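# Move one part from black tray into fixture pocket

## Task

Pick a single part out of the black tray and place it in the pocket on top of the raised fixture so that it lies flat, with the part's cut corner matching the pocket's cut corner.

## Robot and tools

ROBOT. There are two arms, left_arm and right_arm, each a six-joint arm with a parallel two-finger gripper. In the scene frame the origin sits at table-top height midway between the nominal arm bases, +x points out over the table, +z points up, and left_arm is on the +y side (arm names do not match image sides). Calibrated bases: left_arm at (-0.048, +0.264, +0.038) m, right_arm at (-0.008, -0.358, +0.046) m, both turned only slightly about z. Each gripper's fingers extend along its own +z axis and close along its y axis. end_effector_position is the point between the finger pads, just under 1 cm behind the tips.

FRAMES. Hand positions, orientations, velocities and wrist camera poses are reported in that arm's own base frame. Fixed cameras and the table use the scene frame. Every movement offset is expressed along the axes of the arm's current Hand target. Printed positions and orientations may be off by a few centimetres, more at long reach.

THE 14-NUMBER ROW. Both motion tools use rows of 14 numbers, always for both arms: dx, dy, dz, rx, ry, rz, opening for left_arm, then the same seven for right_arm. dx..rz are an offset (not a pose) from that arm's Hand target as it stands when the action or move begins; 1.0 equals 0.6 m of translation or 180 degrees of rotation, range -1 to 1; rx, ry, rz form a single rotation vector. Repeating the same offset in a new call moves the arm further. Sending six zeros re-commands the current Hand target. The opening is absolute, not an offset: +1 fully open (about 87 mm between pads), +0.5 about 69 mm, 0 about 43 mm, -0.5 about 18 mm, -1 closed. A 0 in the opening slot is a real command, so to leave a gripper alone resend its present value (see Tool commands).

execute_actions(actions, cameras). actions is a list of actions; each action is a table of up to 15 rows, one row per 1/30 s step; if shorter, its last row is held for the rest of the 15 steps. All rows of an action count from the action's starting Hand target. An empty list just returns state and images. cameras picks images: omitted, null or ["all"] gives all; [] gives none; an unknown name invalidates the call. Cameras: cam_head_left, cam_head_right, cam_high, cam_low, cam_left_wrist, cam_right_wrist, each 896x504.

move(target, speed, blend, opening_speed, blocking, cameras). target is one 14-number row or a list of up to 15 rows; every row is an offset from the same starting Hand targets, not from the previous row. Each gripper travels a straight line and turns the shorter way. speed is top path speed in m/s, 0.002 to 0.5 (default 0.25), one value or one per target; rotation is capped at twice that in rad/s. blend (metres) rounds corners at intermediate targets; 0 stops at each. opening_speed (0.2 or more, on the -1..+1 scale per second) makes finger changes gradual. Openings in the first row are sent at the start; those in later rows are applied after all arms halt at that row. Paths last at least 0.5 s and are cut off at 10 s. blocking=false returns after about 0.5 s while motion continues. Moves do not avoid obstacles or the other arm; faster moves lag, overshoot and hit harder. Route around an arm's own base rather than close past it, since that can flip its shoulder posture.

wait(seconds) lets the scene run 0 to 10 s with commands held; a running move continues. stop() brakes a running move (it needs braking distance). zoom_image(camera, region) enlarges [x0, y0, x1, y1] pixels of a camera's latest image, at most 504x504, only for cameras included in the latest images. read_manual(section="licences") returns URDF licence text. finished_scene(scene) ends the current scene, given its number, irreversibly; the part must stay in place afterwards without the robot.

RESULTS. Each result gives per-arm end_effector_position (m), end_effector_quat_wxyz, Hand target (last commanded pose after clipping; next offsets count from it), Joint positions (last value is the gripper, 0 closed to 1 open), Joint velocities ("within noise" means at rest), Joint torques (include the arm's weight; joints 1-3 wrap at ±28 N m), grip_measured (gripper position on the command scale, possibly off by about 0.043), and Tool commands. A move adds a "move:" line: done (within 10 mm and 2 degrees of the target), off_target, moving, held, fault, plus limits such as paced (pose clipped) or held (steps withheld). Done does not tell you about contact.

CONTROL NOTES. Each step the commanded pose is clipped to within 100 mm and 20 degrees of the measured gripper, so one action may fall short. Friction and weight can leave the gripper low, short or tilted; check position and orientation after each move and correct. An arm blocked by an object keeps pushing until commanded back past its gripper. MOTOR HOT appears at 75 °C; at 90 °C the arm folds and is lost for the scene; avoid long holds, stretched poses and pushing into unreachable targets. The clearance check may stop arms near each other's forearms, but not grippers colliding, so keep the grippers apart.

GRIPPING. Note grip_measured when the fingers first touch the part, then command about 0.04 below it for a firm grip. Close gently; fast closing can squeeze too hard. Parts may be tugged or pushed briefly, so grip securely.

AVOID. Dropping the part, releasing it while moving, slamming, hard pushes, collisions between the arms, and anything falling off the table or being left off it.

Each tool is called after "Call:" as name([rows], argument=value, ...), one row to a line, values as JSON.

## Session

Call:
execute_actions(actions=[])

Scene clock: 0.00 s.
left_arm: end_effector_position=(+0.4002, +0.0256, +0.0798) grip_measured=+1.000 end_effector_quat_wxyz=(+0.625, -0.031, +0.780, +0.027) | right_arm: end_effector_position=(+0.4057, -0.0239, +0.0765) grip_measured=+0.986 end_effector_quat_wxyz=(+0.633, +0.027, +0.772, -0.048)
Joint positions: left_arm=[0.05 1.558 0.384 0.954 -0.032 -0.002 1] | right_arm=[-0.017 1.62 0.384 1.041 0.091 -0.023 0.993]
Joint velocities: within noise
Joint torques (N m): no reading
Motor temperatures (°C): left_arm=[18 23 21 22 18 19 18] | right_arm=[21 24 23 26 20 20 18]
Heat: left arm: 23 °C; right arm: 26 °C.
Hand target: left_arm +0.4040, +0.0258, +0.0885; +0.635, -0.030, +0.771, +0.028 | right_arm +0.4087, -0.0239, +0.0835; +0.641, +0.027, +0.765, -0.048
Tool commands: left_gripper/opening=+1.0 right_gripper/opening=+1.0

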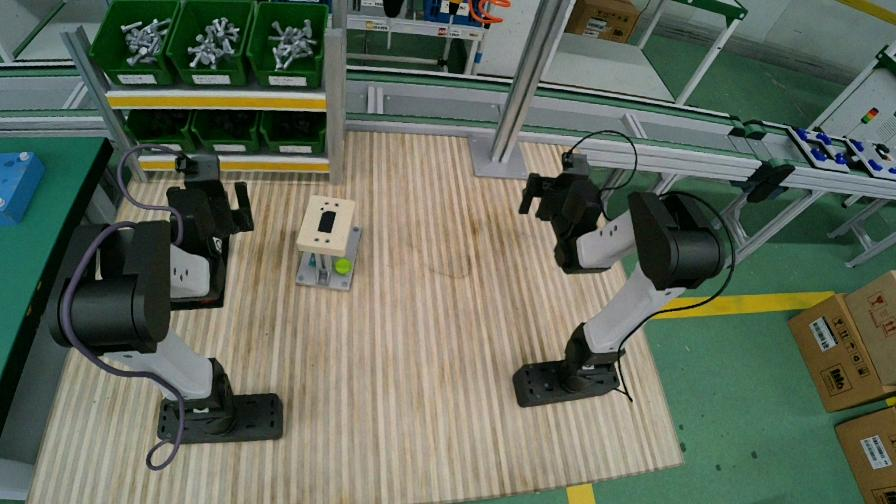

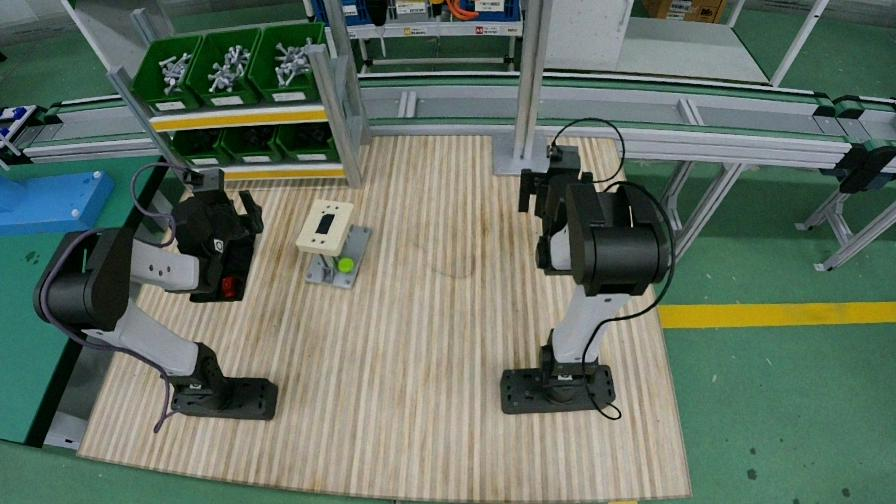

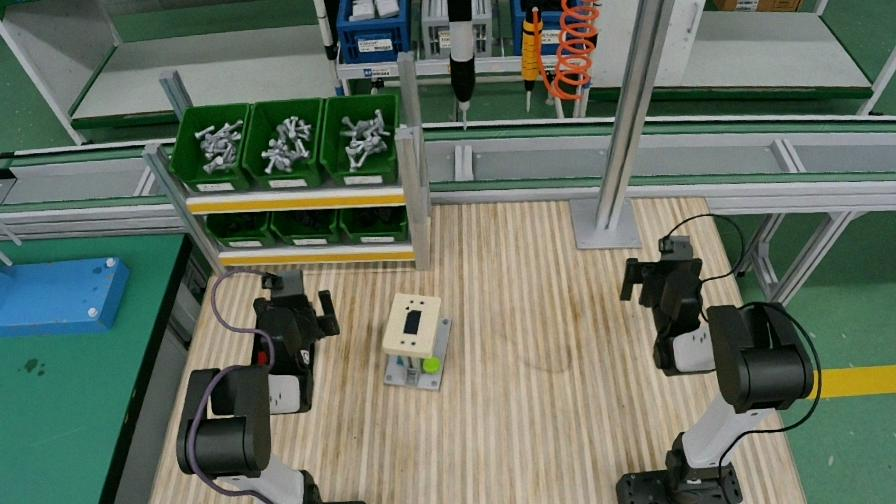

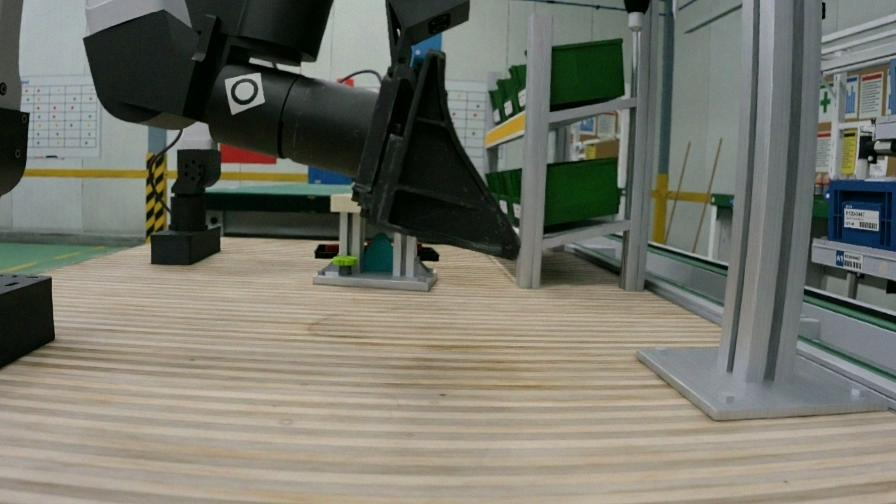

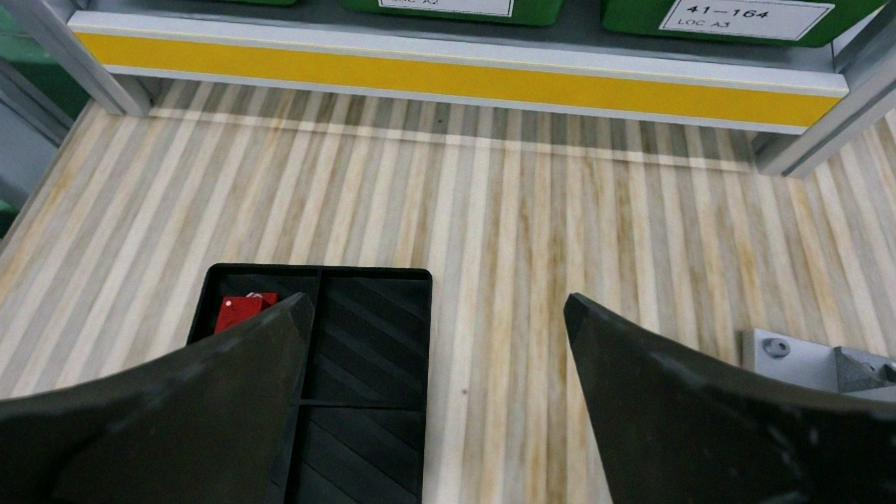

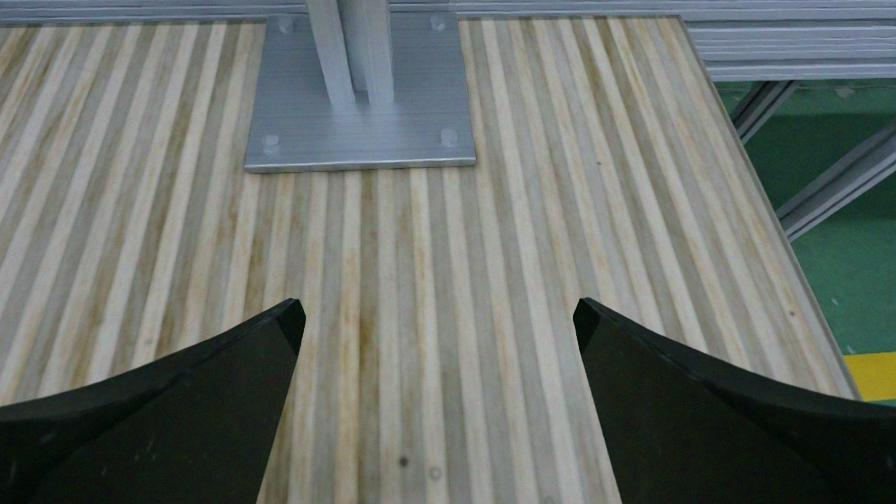

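Call:
move(target=[-0.25,0,-0.2,0,0.43,0,1,0,0,0,0,0,0,1])

Scene clock: 12.27 s.
left_arm: end_effector_position=(+0.3218, +0.0191, +0.2451) grip_measured=+1.000 end_effector_quat_wxyz=(+0.149, -0.034, +0.988, +0.013) | right_arm: end_effector_position=(+0.4057, -0.0239, +0.0765) grip_measured=+0.986 end_effector_quat_wxyz=(+0.633, +0.027, +0.772, -0.048)
Joint positions: left_arm=[0.05 1.754 2.022 -1.539 -0.021 -0.016 1] | right_arm=[-0.017 1.62 0.384 1.041 0.091 -0.023 0.993]
Joint velocities: within noise
Joint torques (N m): left_arm=[0.23 -10.76 7.16 0.74 0.22 -0.05] | right_arm=[0.08 -5.72 5.22 1.86 -0.05 -0.04]
Motor temperatures (°C): left_arm=[18 24 22 25 18 19 18] | right_arm=[21 25 24 28 20 20 18]
Heat: left arm: 25 °C; right arm: 28 °C.
Hand target: left_arm +0.3155, +0.0178, +0.2588; +0.013, -0.041, +0.999, +0.003 | right_arm +0.4087, -0.0239, +0.0835; +0.641, +0.027, +0.765, -0.048
Off the commanded pose: left_arm 0.015 m, 16 deg | right_arm 0.008 m, 1 deg.
joint sent to its limit (left arm) — joint 4 (wrist pitch), lower limit. The joint targets are off in orientation, not in position.
move: off_target (left_arm)

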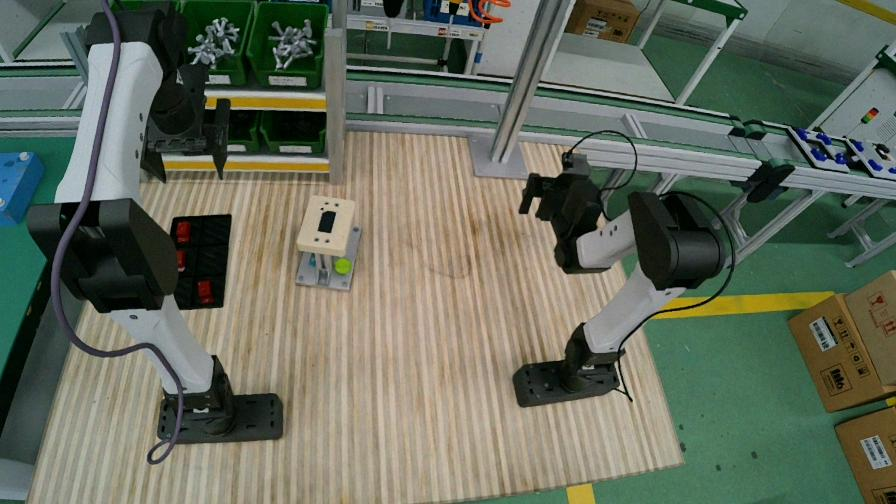

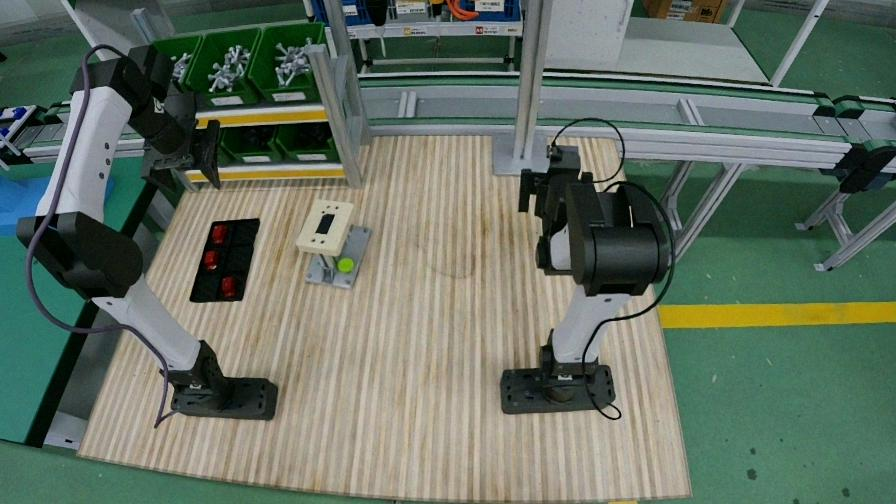

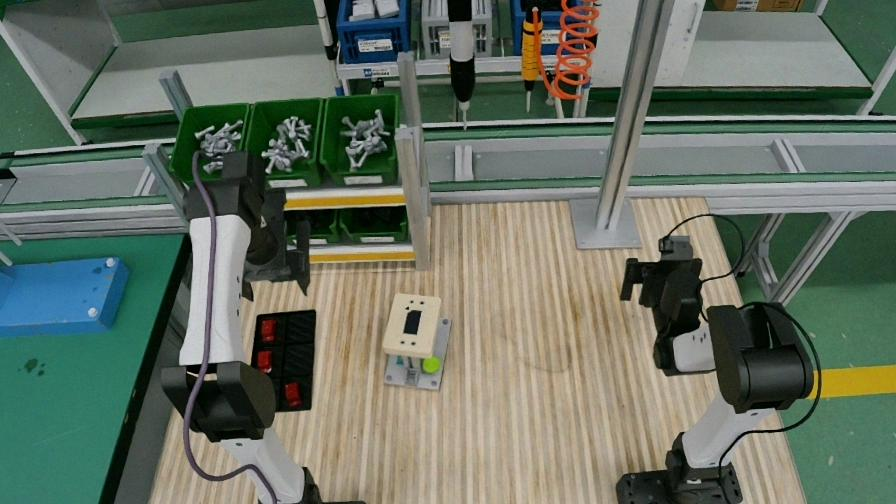

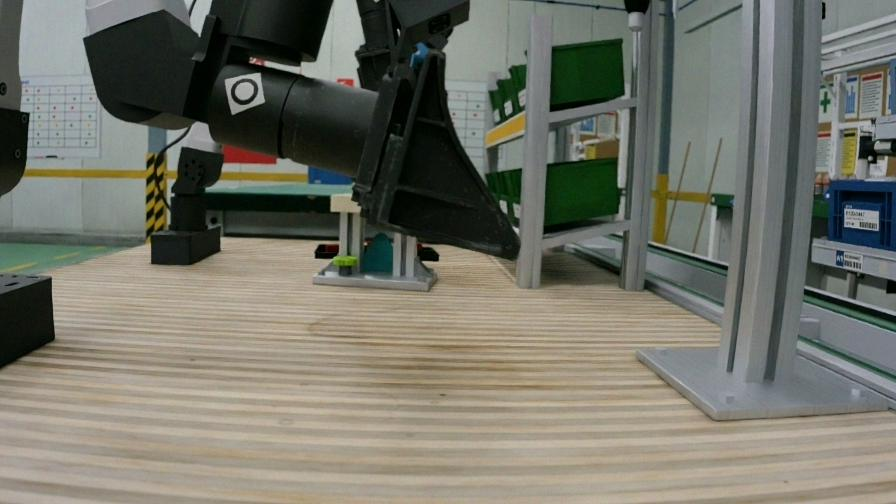

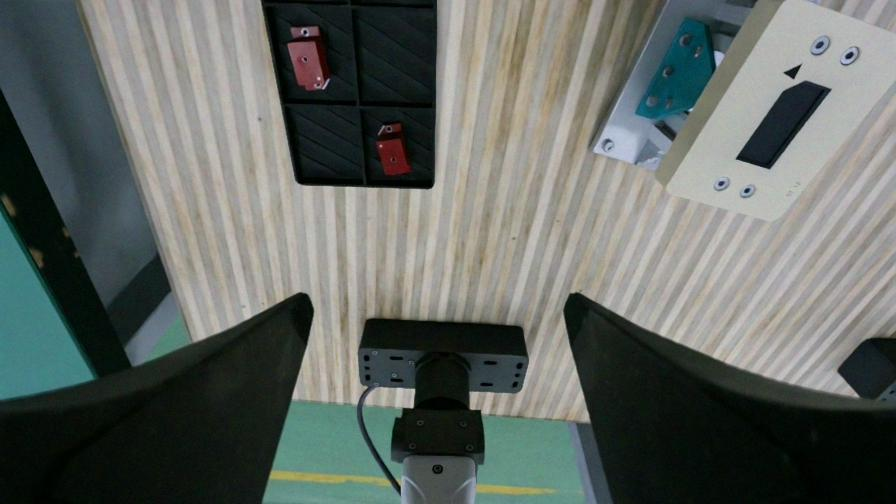

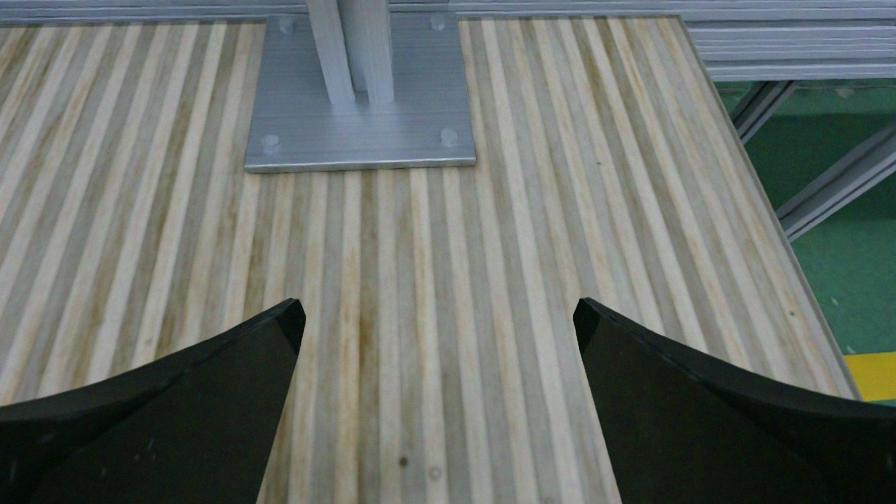

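Call:
zoom_image(camera="cam_left_wrist", region=[250, 0, 450, 200])

Call:
zoom_image(camera="cam_left_wrist", region=[640, 0, 896, 230])

Call:
zoom_image(camera="cam_high", region=[240, 280, 460, 420])

Scaled by 2.520 from the camera's 896x504 image, which has a finer 1280x720 frame.

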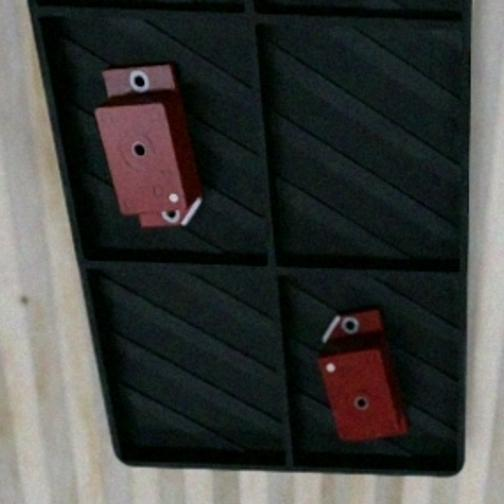

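Scaled by 1.969 from the camera's 896x504 image, which has a finer 1280x720 frame.

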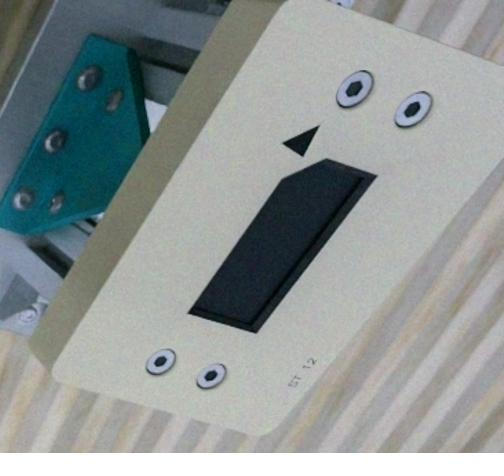

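Scaled by 2.291 from the camera's 896x504 image, which has a finer 1280x720 frame.

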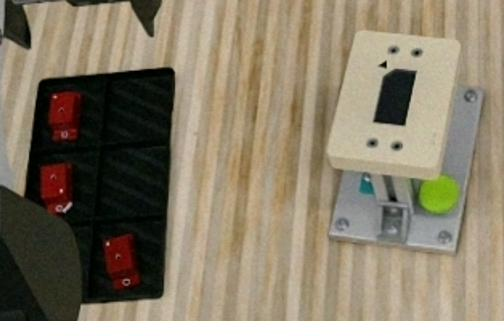

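Call:
move(target=[0.117,0.055,0.25,0,0,0,1,0,0,0,0,0,0,1], cameras=["cam_left_wrist","cam_high","cam_head_left","cam_low"])

Call:
zoom_image(camera="cam_left_wrist", region=[250, 0, 650, 300])

Scene clock: 38.23 s.
left_arm: end_effector_position=(+0.2427, +0.0456, +0.1019) grip_measured=+1.000 end_effector_quat_wxyz=(-0.011, -0.043, +0.999, +0.005) | right_arm: end_effector_position=(+0.4057, -0.0239, +0.0765) grip_measured=+0.986 end_effector_quat_wxyz=(+0.633, +0.027, +0.772, -0.048)
Joint positions: left_arm=[0.163 1.656 1.312 -1.247 -0.013 0.077 1] | right_arm=[-0.017 1.62 0.384 1.041 0.091 -0.023 0.993]
Joint velocities: within noise
Joint torques (N m): left_arm=[0.17 -10.02 5.52 0.52 0.21 0.11] | right_arm=[0.09 -5.72 5.22 1.86 -0.06 -0.04]
Motor temperatures (°C): left_arm=[18 28 23 24 18 19 18] | right_arm=[21 27 25 30 20 20 18]
Heat: left arm: 28 °C; right arm: 30 °C.
Hand target: left_arm +0.2467, +0.0458, +0.1071; +0.013, -0.041, +0.999, +0.003 | right_arm +0.4087, -0.0239, +0.0835; +0.641, +0.027, +0.765, -0.048
Off the commanded pose: left_arm 0.007 m, 3 deg | right_arm 0.008 m, 1 deg.
move: off_target (left_arm)
Images, in order (width x height): cam_head_left 896x504, cam_high 896x504, cam_low 896x504, cam_left_wrist 896x504.

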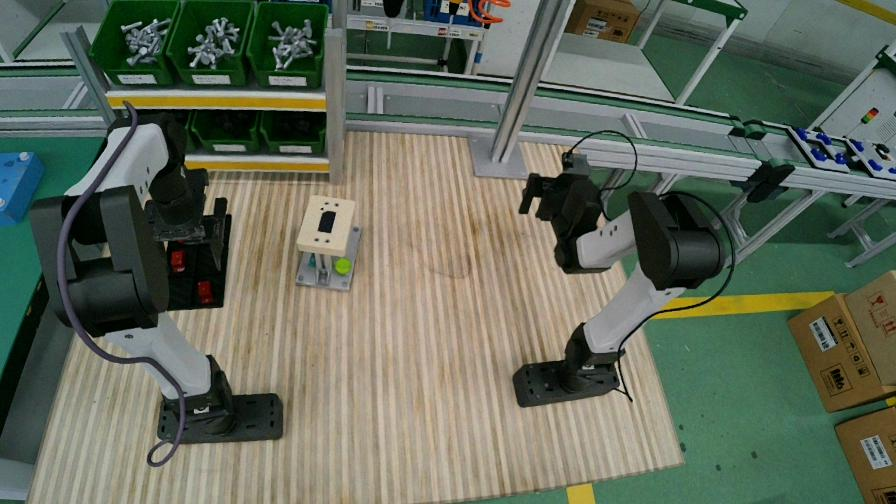

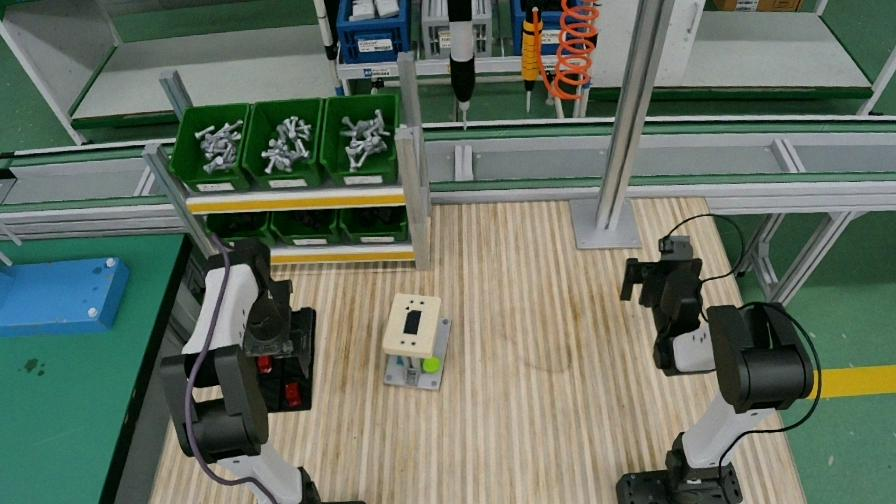

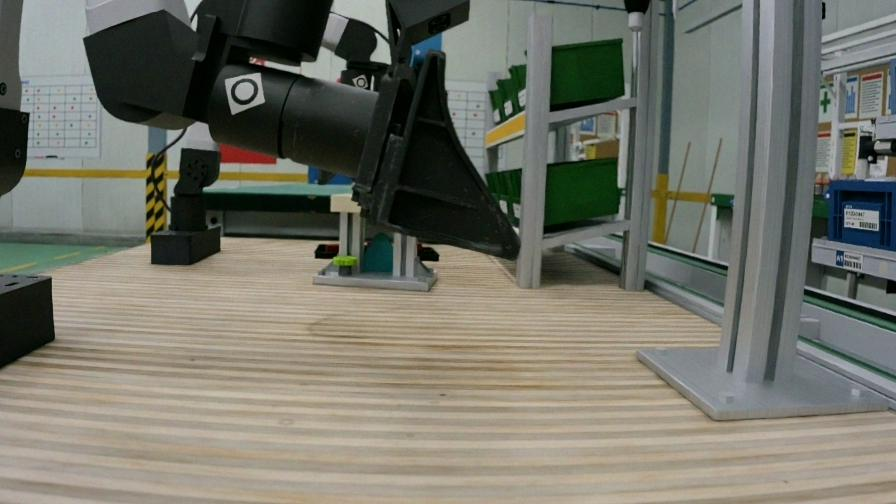

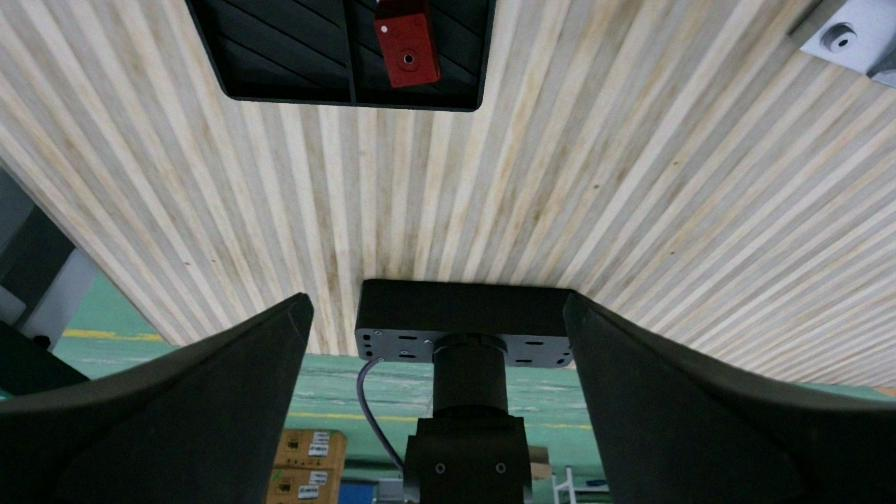

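Scaled by 1.260 from the camera's 896x504 image, which has a finer 1280x720 frame.

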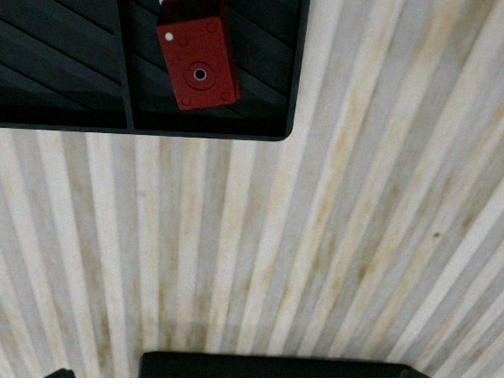

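Call:
move(target=[-0.0225,0.028,0.12,0,0,-0.072,1,0,0,0,0,0,0,1], cameras=["cam_left_wrist","cam_head_right"])

Call:
zoom_image(camera="cam_left_wrist", region=[250, 0, 650, 350])

Call:
zoom_image(camera="cam_head_right", region=[130, 150, 380, 320])

Scene clock: 70.40 s.
left_arm: end_effector_position=(+0.2569, +0.0651, +0.0395) grip_measured=+1.000 end_effector_quat_wxyz=(+0.009, -0.147, +0.989, +0.006) | right_arm: end_effector_position=(+0.4057, -0.0239, +0.0765) grip_measured=+0.986 end_effector_quat_wxyz=(+0.633, +0.027, +0.772, -0.048)
Joint positions: left_arm=[0.248 1.737 1.158 -0.971 -0.011 -0.047 1] | right_arm=[-0.017 1.62 0.384 1.041 0.091 -0.023 0.993]
Joint velocities: within noise
Joint torques (N m): left_arm=[-0.03 -6.39 5.49 0.6 0.2 -0.08] | right_arm=[0.09 -5.72 5.22 1.86 -0.06 -0.04]
Motor temperatures (°C): left_arm=[18 30 24 23 18 19 18] | right_arm=[21 27 25 31 20 20 18]
Heat: left arm: 30 °C; right arm: 31 °C.
Hand target: left_arm +0.2605, +0.0642, +0.0355; +0.013, -0.153, +0.988, +0.001 | right_arm +0.4087, -0.0239, +0.0835; +0.641, +0.027, +0.765, -0.048
Off the commanded pose: left_arm 0.006 m, 1 deg | right_arm 0.008 m, 1 deg.
move: done
Images, in order (width x height): cam_head_right 896x504, cam_left_wrist 896x504.

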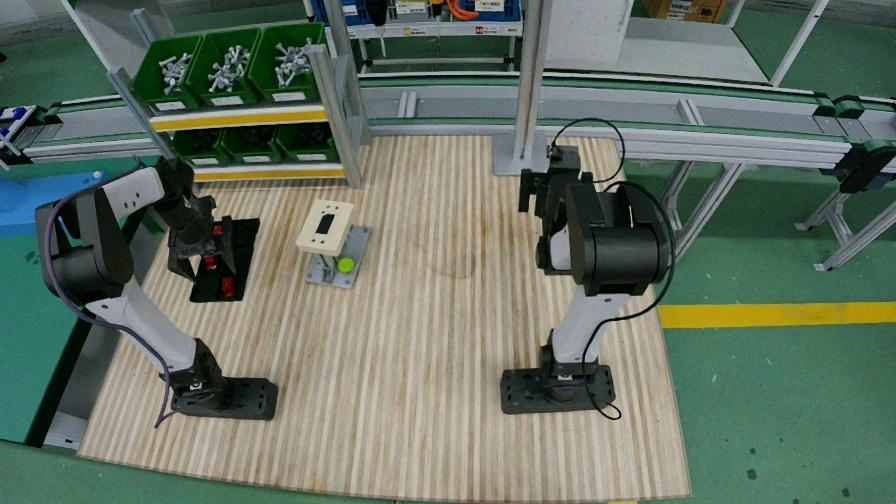

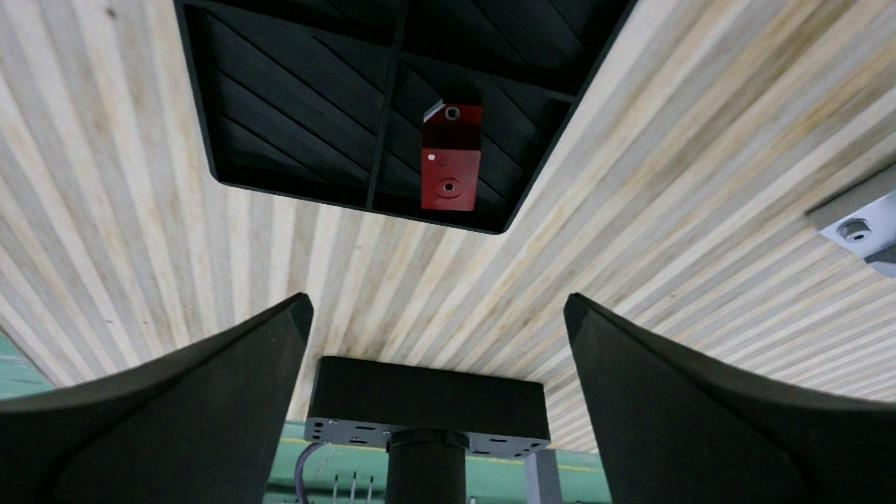

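Scaled by 1.260 from the camera's 896x504 image, which has a finer 1280x720 frame.

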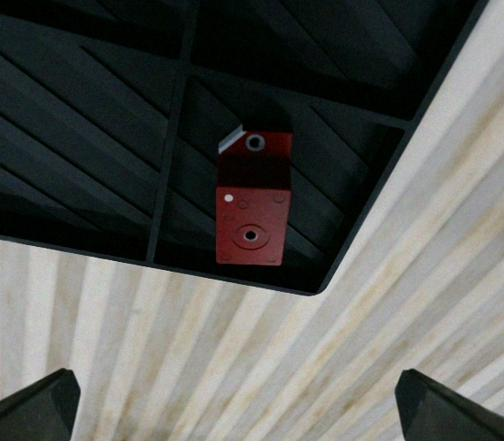

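Scaled by 2.016 from the camera's 896x504 image, which has a finer 1280x720 frame.

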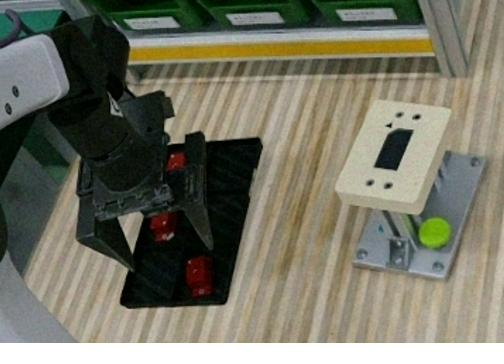

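Call:
move(target=[0,-0.005,0.042,0,0,0,1,0,0,0,0,0,0,1], cameras=["cam_left_wrist","cam_head_right"])

Call:
zoom_image(camera="cam_head_right", region=[160, 190, 280, 320])

Scene clock: 79.73 s.
left_arm: end_effector_position=(+0.2584, +0.0650, +0.0150) grip_measured=+1.000 end_effector_quat_wxyz=(+0.011, -0.152, +0.988, +0.007) | right_arm: end_effector_position=(+0.4057, -0.0239, +0.0765) grip_measured=+0.986 end_effector_quat_wxyz=(+0.633, +0.027, +0.772, -0.048)
Joint positions: left_arm=[0.248 1.776 1.1 -0.872 -0.011 -0.058 1] | right_arm=[-0.017 1.62 0.384 1.041 0.091 -0.023 0.993]
Joint velocities: within noise
Joint torques (N m): left_arm=[-0.98 -6.3 5.27 0.59 0.2 -0.09] | right_arm=[0.09 -5.72 5.22 1.86 -0.06 -0.04]
Motor temperatures (°C): left_arm=[18 29 24 23 18 19 18] | right_arm=[21 27 25 31 20 20 18]
Heat: left arm: 29 °C; right arm: 31 °C.
Hand target: left_arm +0.2622, +0.0615, +0.0103; +0.013, -0.154, +0.988, +0.001 | right_arm +0.4087, -0.0239, +0.0835; +0.641, +0.027, +0.765, -0.048
Off the commanded pose: left_arm 0.007 m, 1 deg | right_arm 0.008 m, 1 deg.
move: done
Images, in order (width x height): cam_head_right 896x504, cam_left_wrist 896x504.

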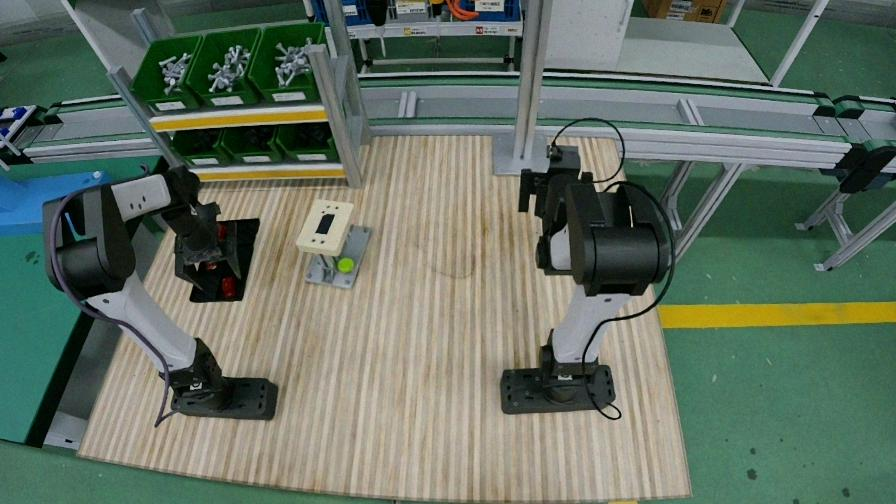

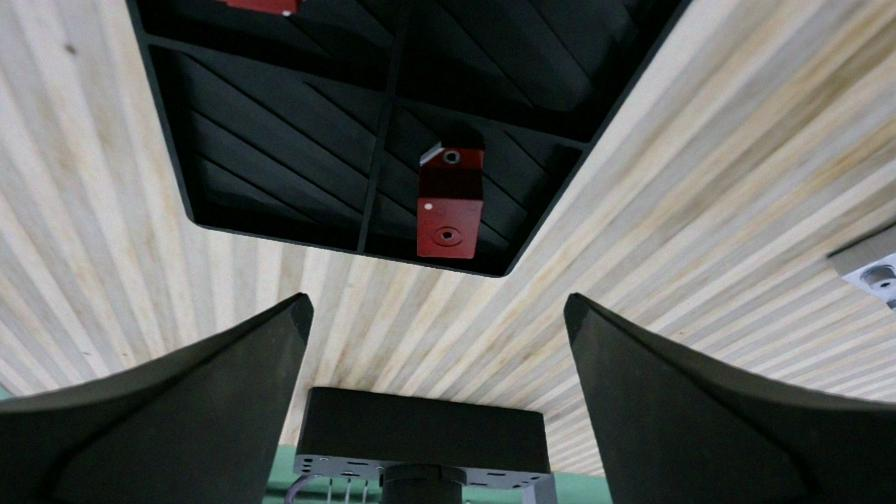

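Scaled by 3.877 from the camera's 896x504 image, which has a finer 1280x720 frame.

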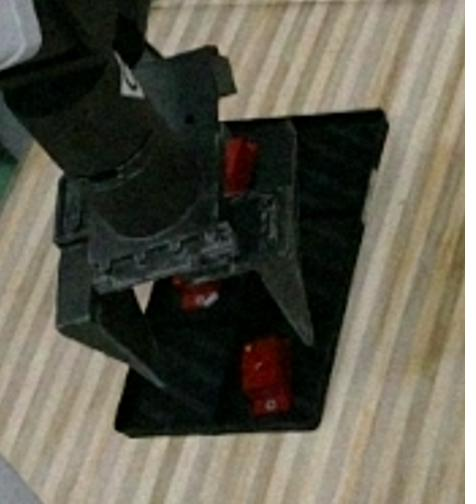

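Call:
move(target=[-0.017,-0.003,0.027,0,0,0,1,0,0,0,0,0,0,1], cameras=["cam_left_wrist","cam_head_right","cam_low"])

Call:
zoom_image(camera="cam_head_right", region=[160, 190, 280, 320])

Call:
zoom_image(camera="cam_low", region=[280, 170, 480, 310])

Scene clock: 100.63 s.
left_arm: end_effector_position=(+0.2648, +0.0651, -0.0030) grip_measured=+1.000 end_effector_quat_wxyz=(+0.005, -0.152, +0.988, +0.006) | right_arm: end_effector_position=(+0.4057, -0.0239, +0.0765) grip_measured=+0.986 end_effector_quat_wxyz=(+0.633, +0.027, +0.772, -0.048)
Joint positions: left_arm=[0.243 1.84 1.1 -0.819 -0.011 -0.061 1] | right_arm=[-0.017 1.62 0.384 1.041 0.091 -0.023 0.993]
Joint velocities: within noise
Joint torques (N m): left_arm=[-0.84 -6.6 6.43 0.58 0.2 -0.09] | right_arm=[0.09 -5.74 5.23 1.86 -0.05 -0.04]
Motor temperatures (°C): left_arm=[18 28 24 23 18 19 18] | right_arm=[21 27 25 32 20 20 18]
Heat: left arm: 28 °C; right arm: 32 °C.
Hand target: left_arm +0.2729, +0.0630, -0.0056; +0.014, -0.154, +0.988, +0.001 | right_arm +0.4087, -0.0239, +0.0835; +0.641, +0.027, +0.765, -0.048
Off the commanded pose: left_arm 0.009 m, 1 deg | right_arm 0.008 m, 1 deg.
move: done
Images, in order (width x height): cam_head_right 896x504, cam_low 896x504, cam_left_wrist 896x504.

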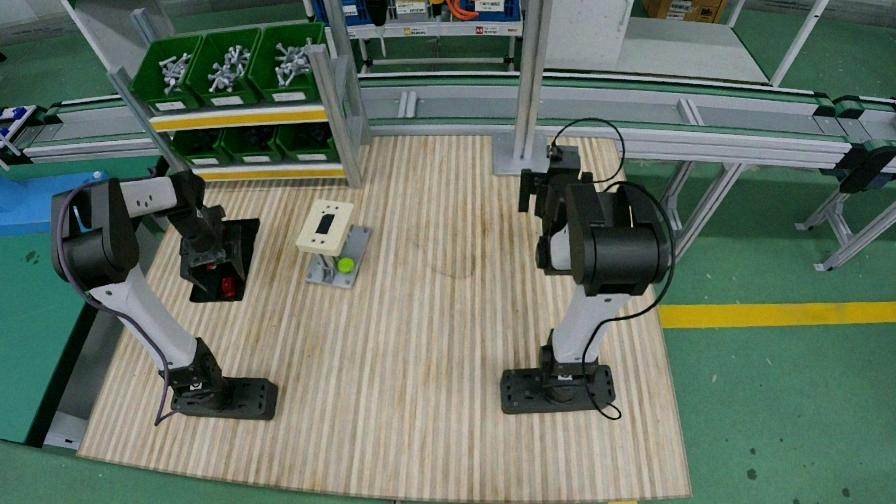

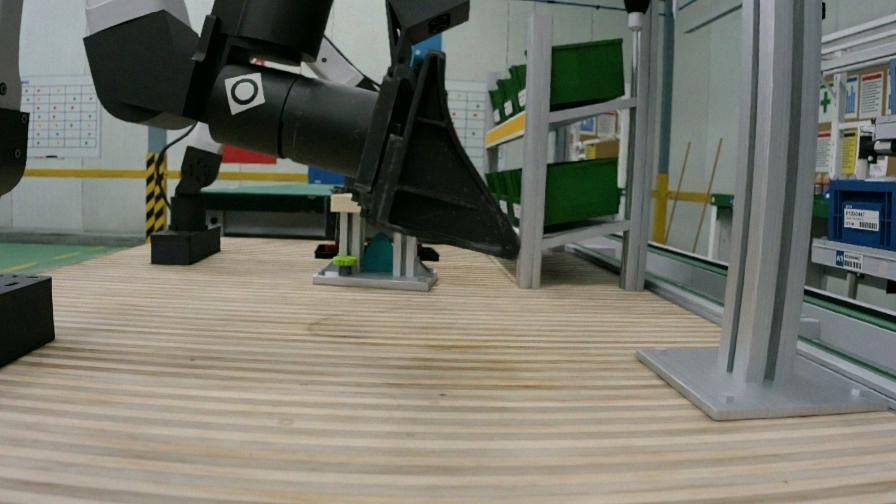

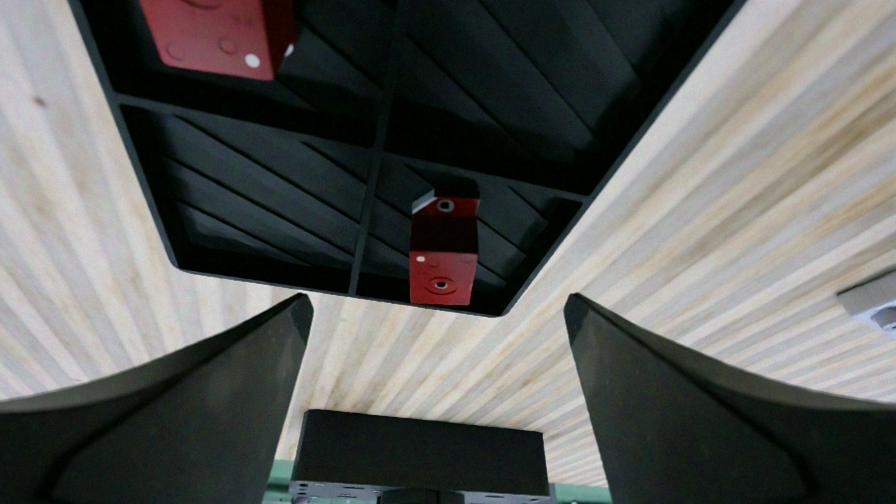

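Scaled by 3.877 from the camera's 896x504 image, which has a finer 1280x720 frame.

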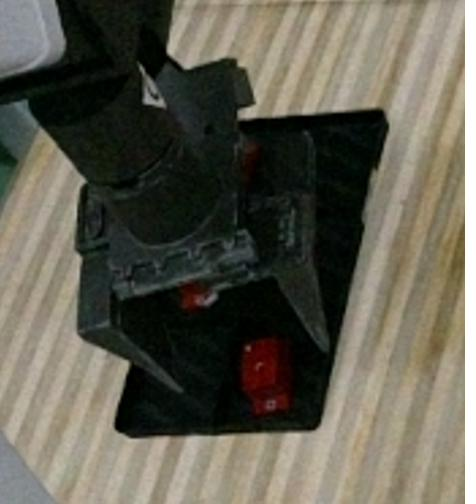

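Scaled by 2.520 from the camera's 896x504 image, which has a finer 1280x720 frame.

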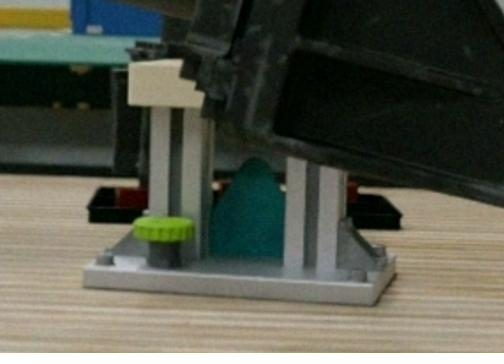

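Call:
move([
  [0,0,0,0,0,0,-0.1,0,0,0,0,0,0,1],
  [-0.009,0,0.026,0,0,0,-0.1,0,0,0,0,0,0,1],
], speed=0.08, cameras=["cam_left_wrist","cam_head_right","cam_head_left"])

Call:
zoom_image(camera="cam_head_right", region=[160, 190, 280, 320])

Call:
zoom_image(camera="cam_left_wrist", region=[300, 150, 600, 400])

Scene clock: 122.37 s.
left_arm: end_effector_position=(+0.2716, +0.0668, -0.0177) grip_measured=-0.100 end_effector_quat_wxyz=(+0.006, -0.152, +0.988, +0.006) | right_arm: end_effector_position=(+0.4057, -0.0239, +0.0765) grip_measured=+0.986 end_effector_quat_wxyz=(+0.633, +0.027, +0.772, -0.048)
Joint positions: left_arm=[0.243 1.89 1.1 -0.767 -0.011 -0.061 0.45] | right_arm=[-0.017 1.62 0.384 1.041 0.091 -0.023 0.993]
Joint velocities: within noise
Joint torques (N m): left_arm=[-0.73 -6.86 6.04 0.58 0.2 -0.07] | right_arm=[0.09 -5.72 5.22 1.86 -0.06 -0.04]
Motor temperatures (°C): left_arm=[18 28 24 22 18 19 18] | right_arm=[21 27 25 33 20 20 17]
Heat: left arm: 28 °C; right arm: 33 °C.
Hand target: left_arm +0.2785, +0.0647, -0.0211; +0.013, -0.153, +0.988, +0.001 | right_arm +0.4087, -0.0239, +0.0835; +0.641, +0.027, +0.765, -0.048
Off the commanded pose: left_arm 0.008 m, 1 deg | right_arm 0.008 m, 1 deg.
move: done
Images, in order (width x height): cam_head_left 896x504, cam_head_right 896x504, cam_left_wrist 896x504.

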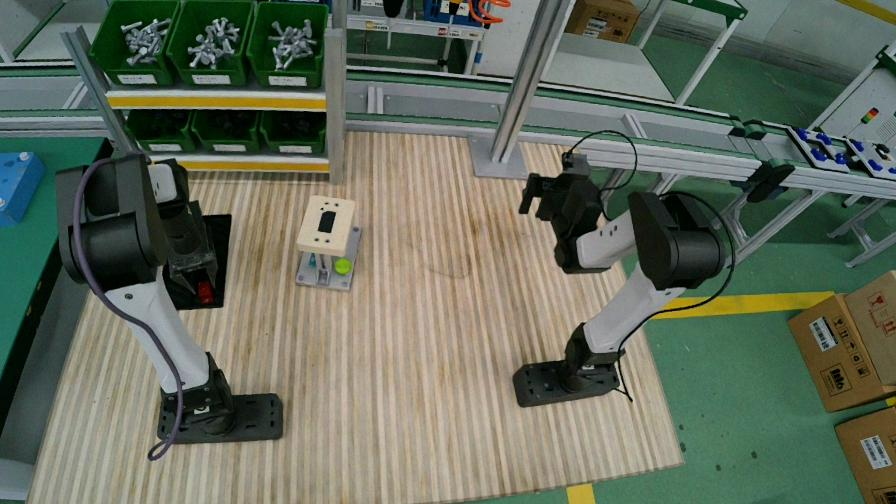

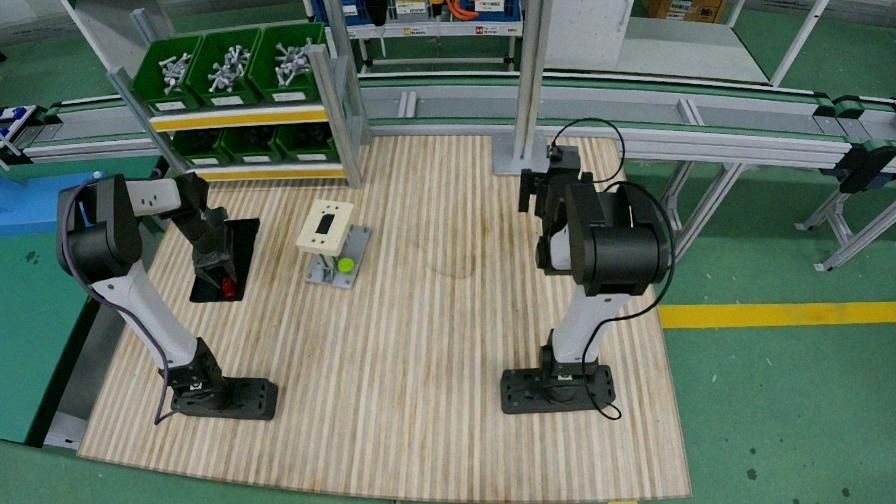

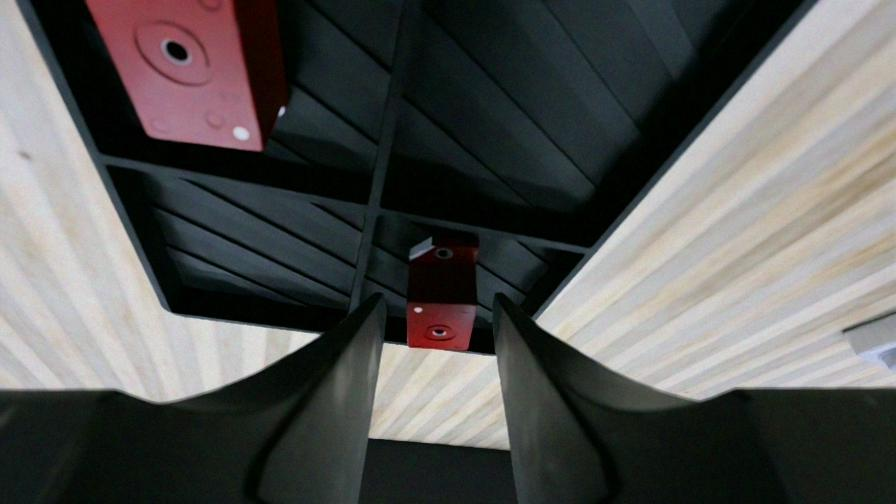

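Scaled by 3.877 from the camera's 896x504 image, which has a finer 1280x720 frame.

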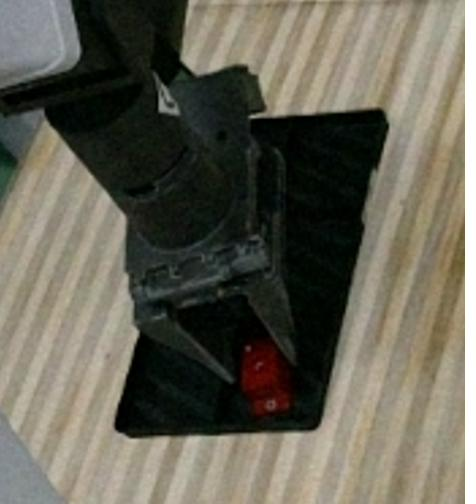

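Scaled by 1.680 from the camera's 896x504 image, which has a finer 1280x720 frame.

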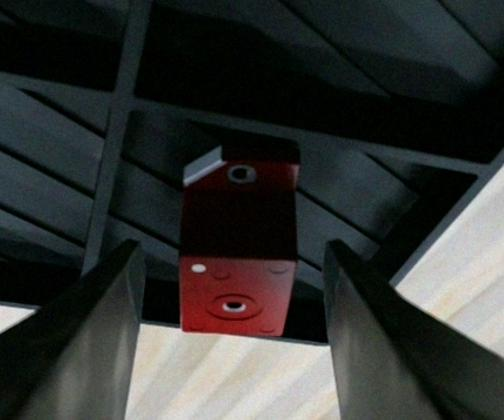

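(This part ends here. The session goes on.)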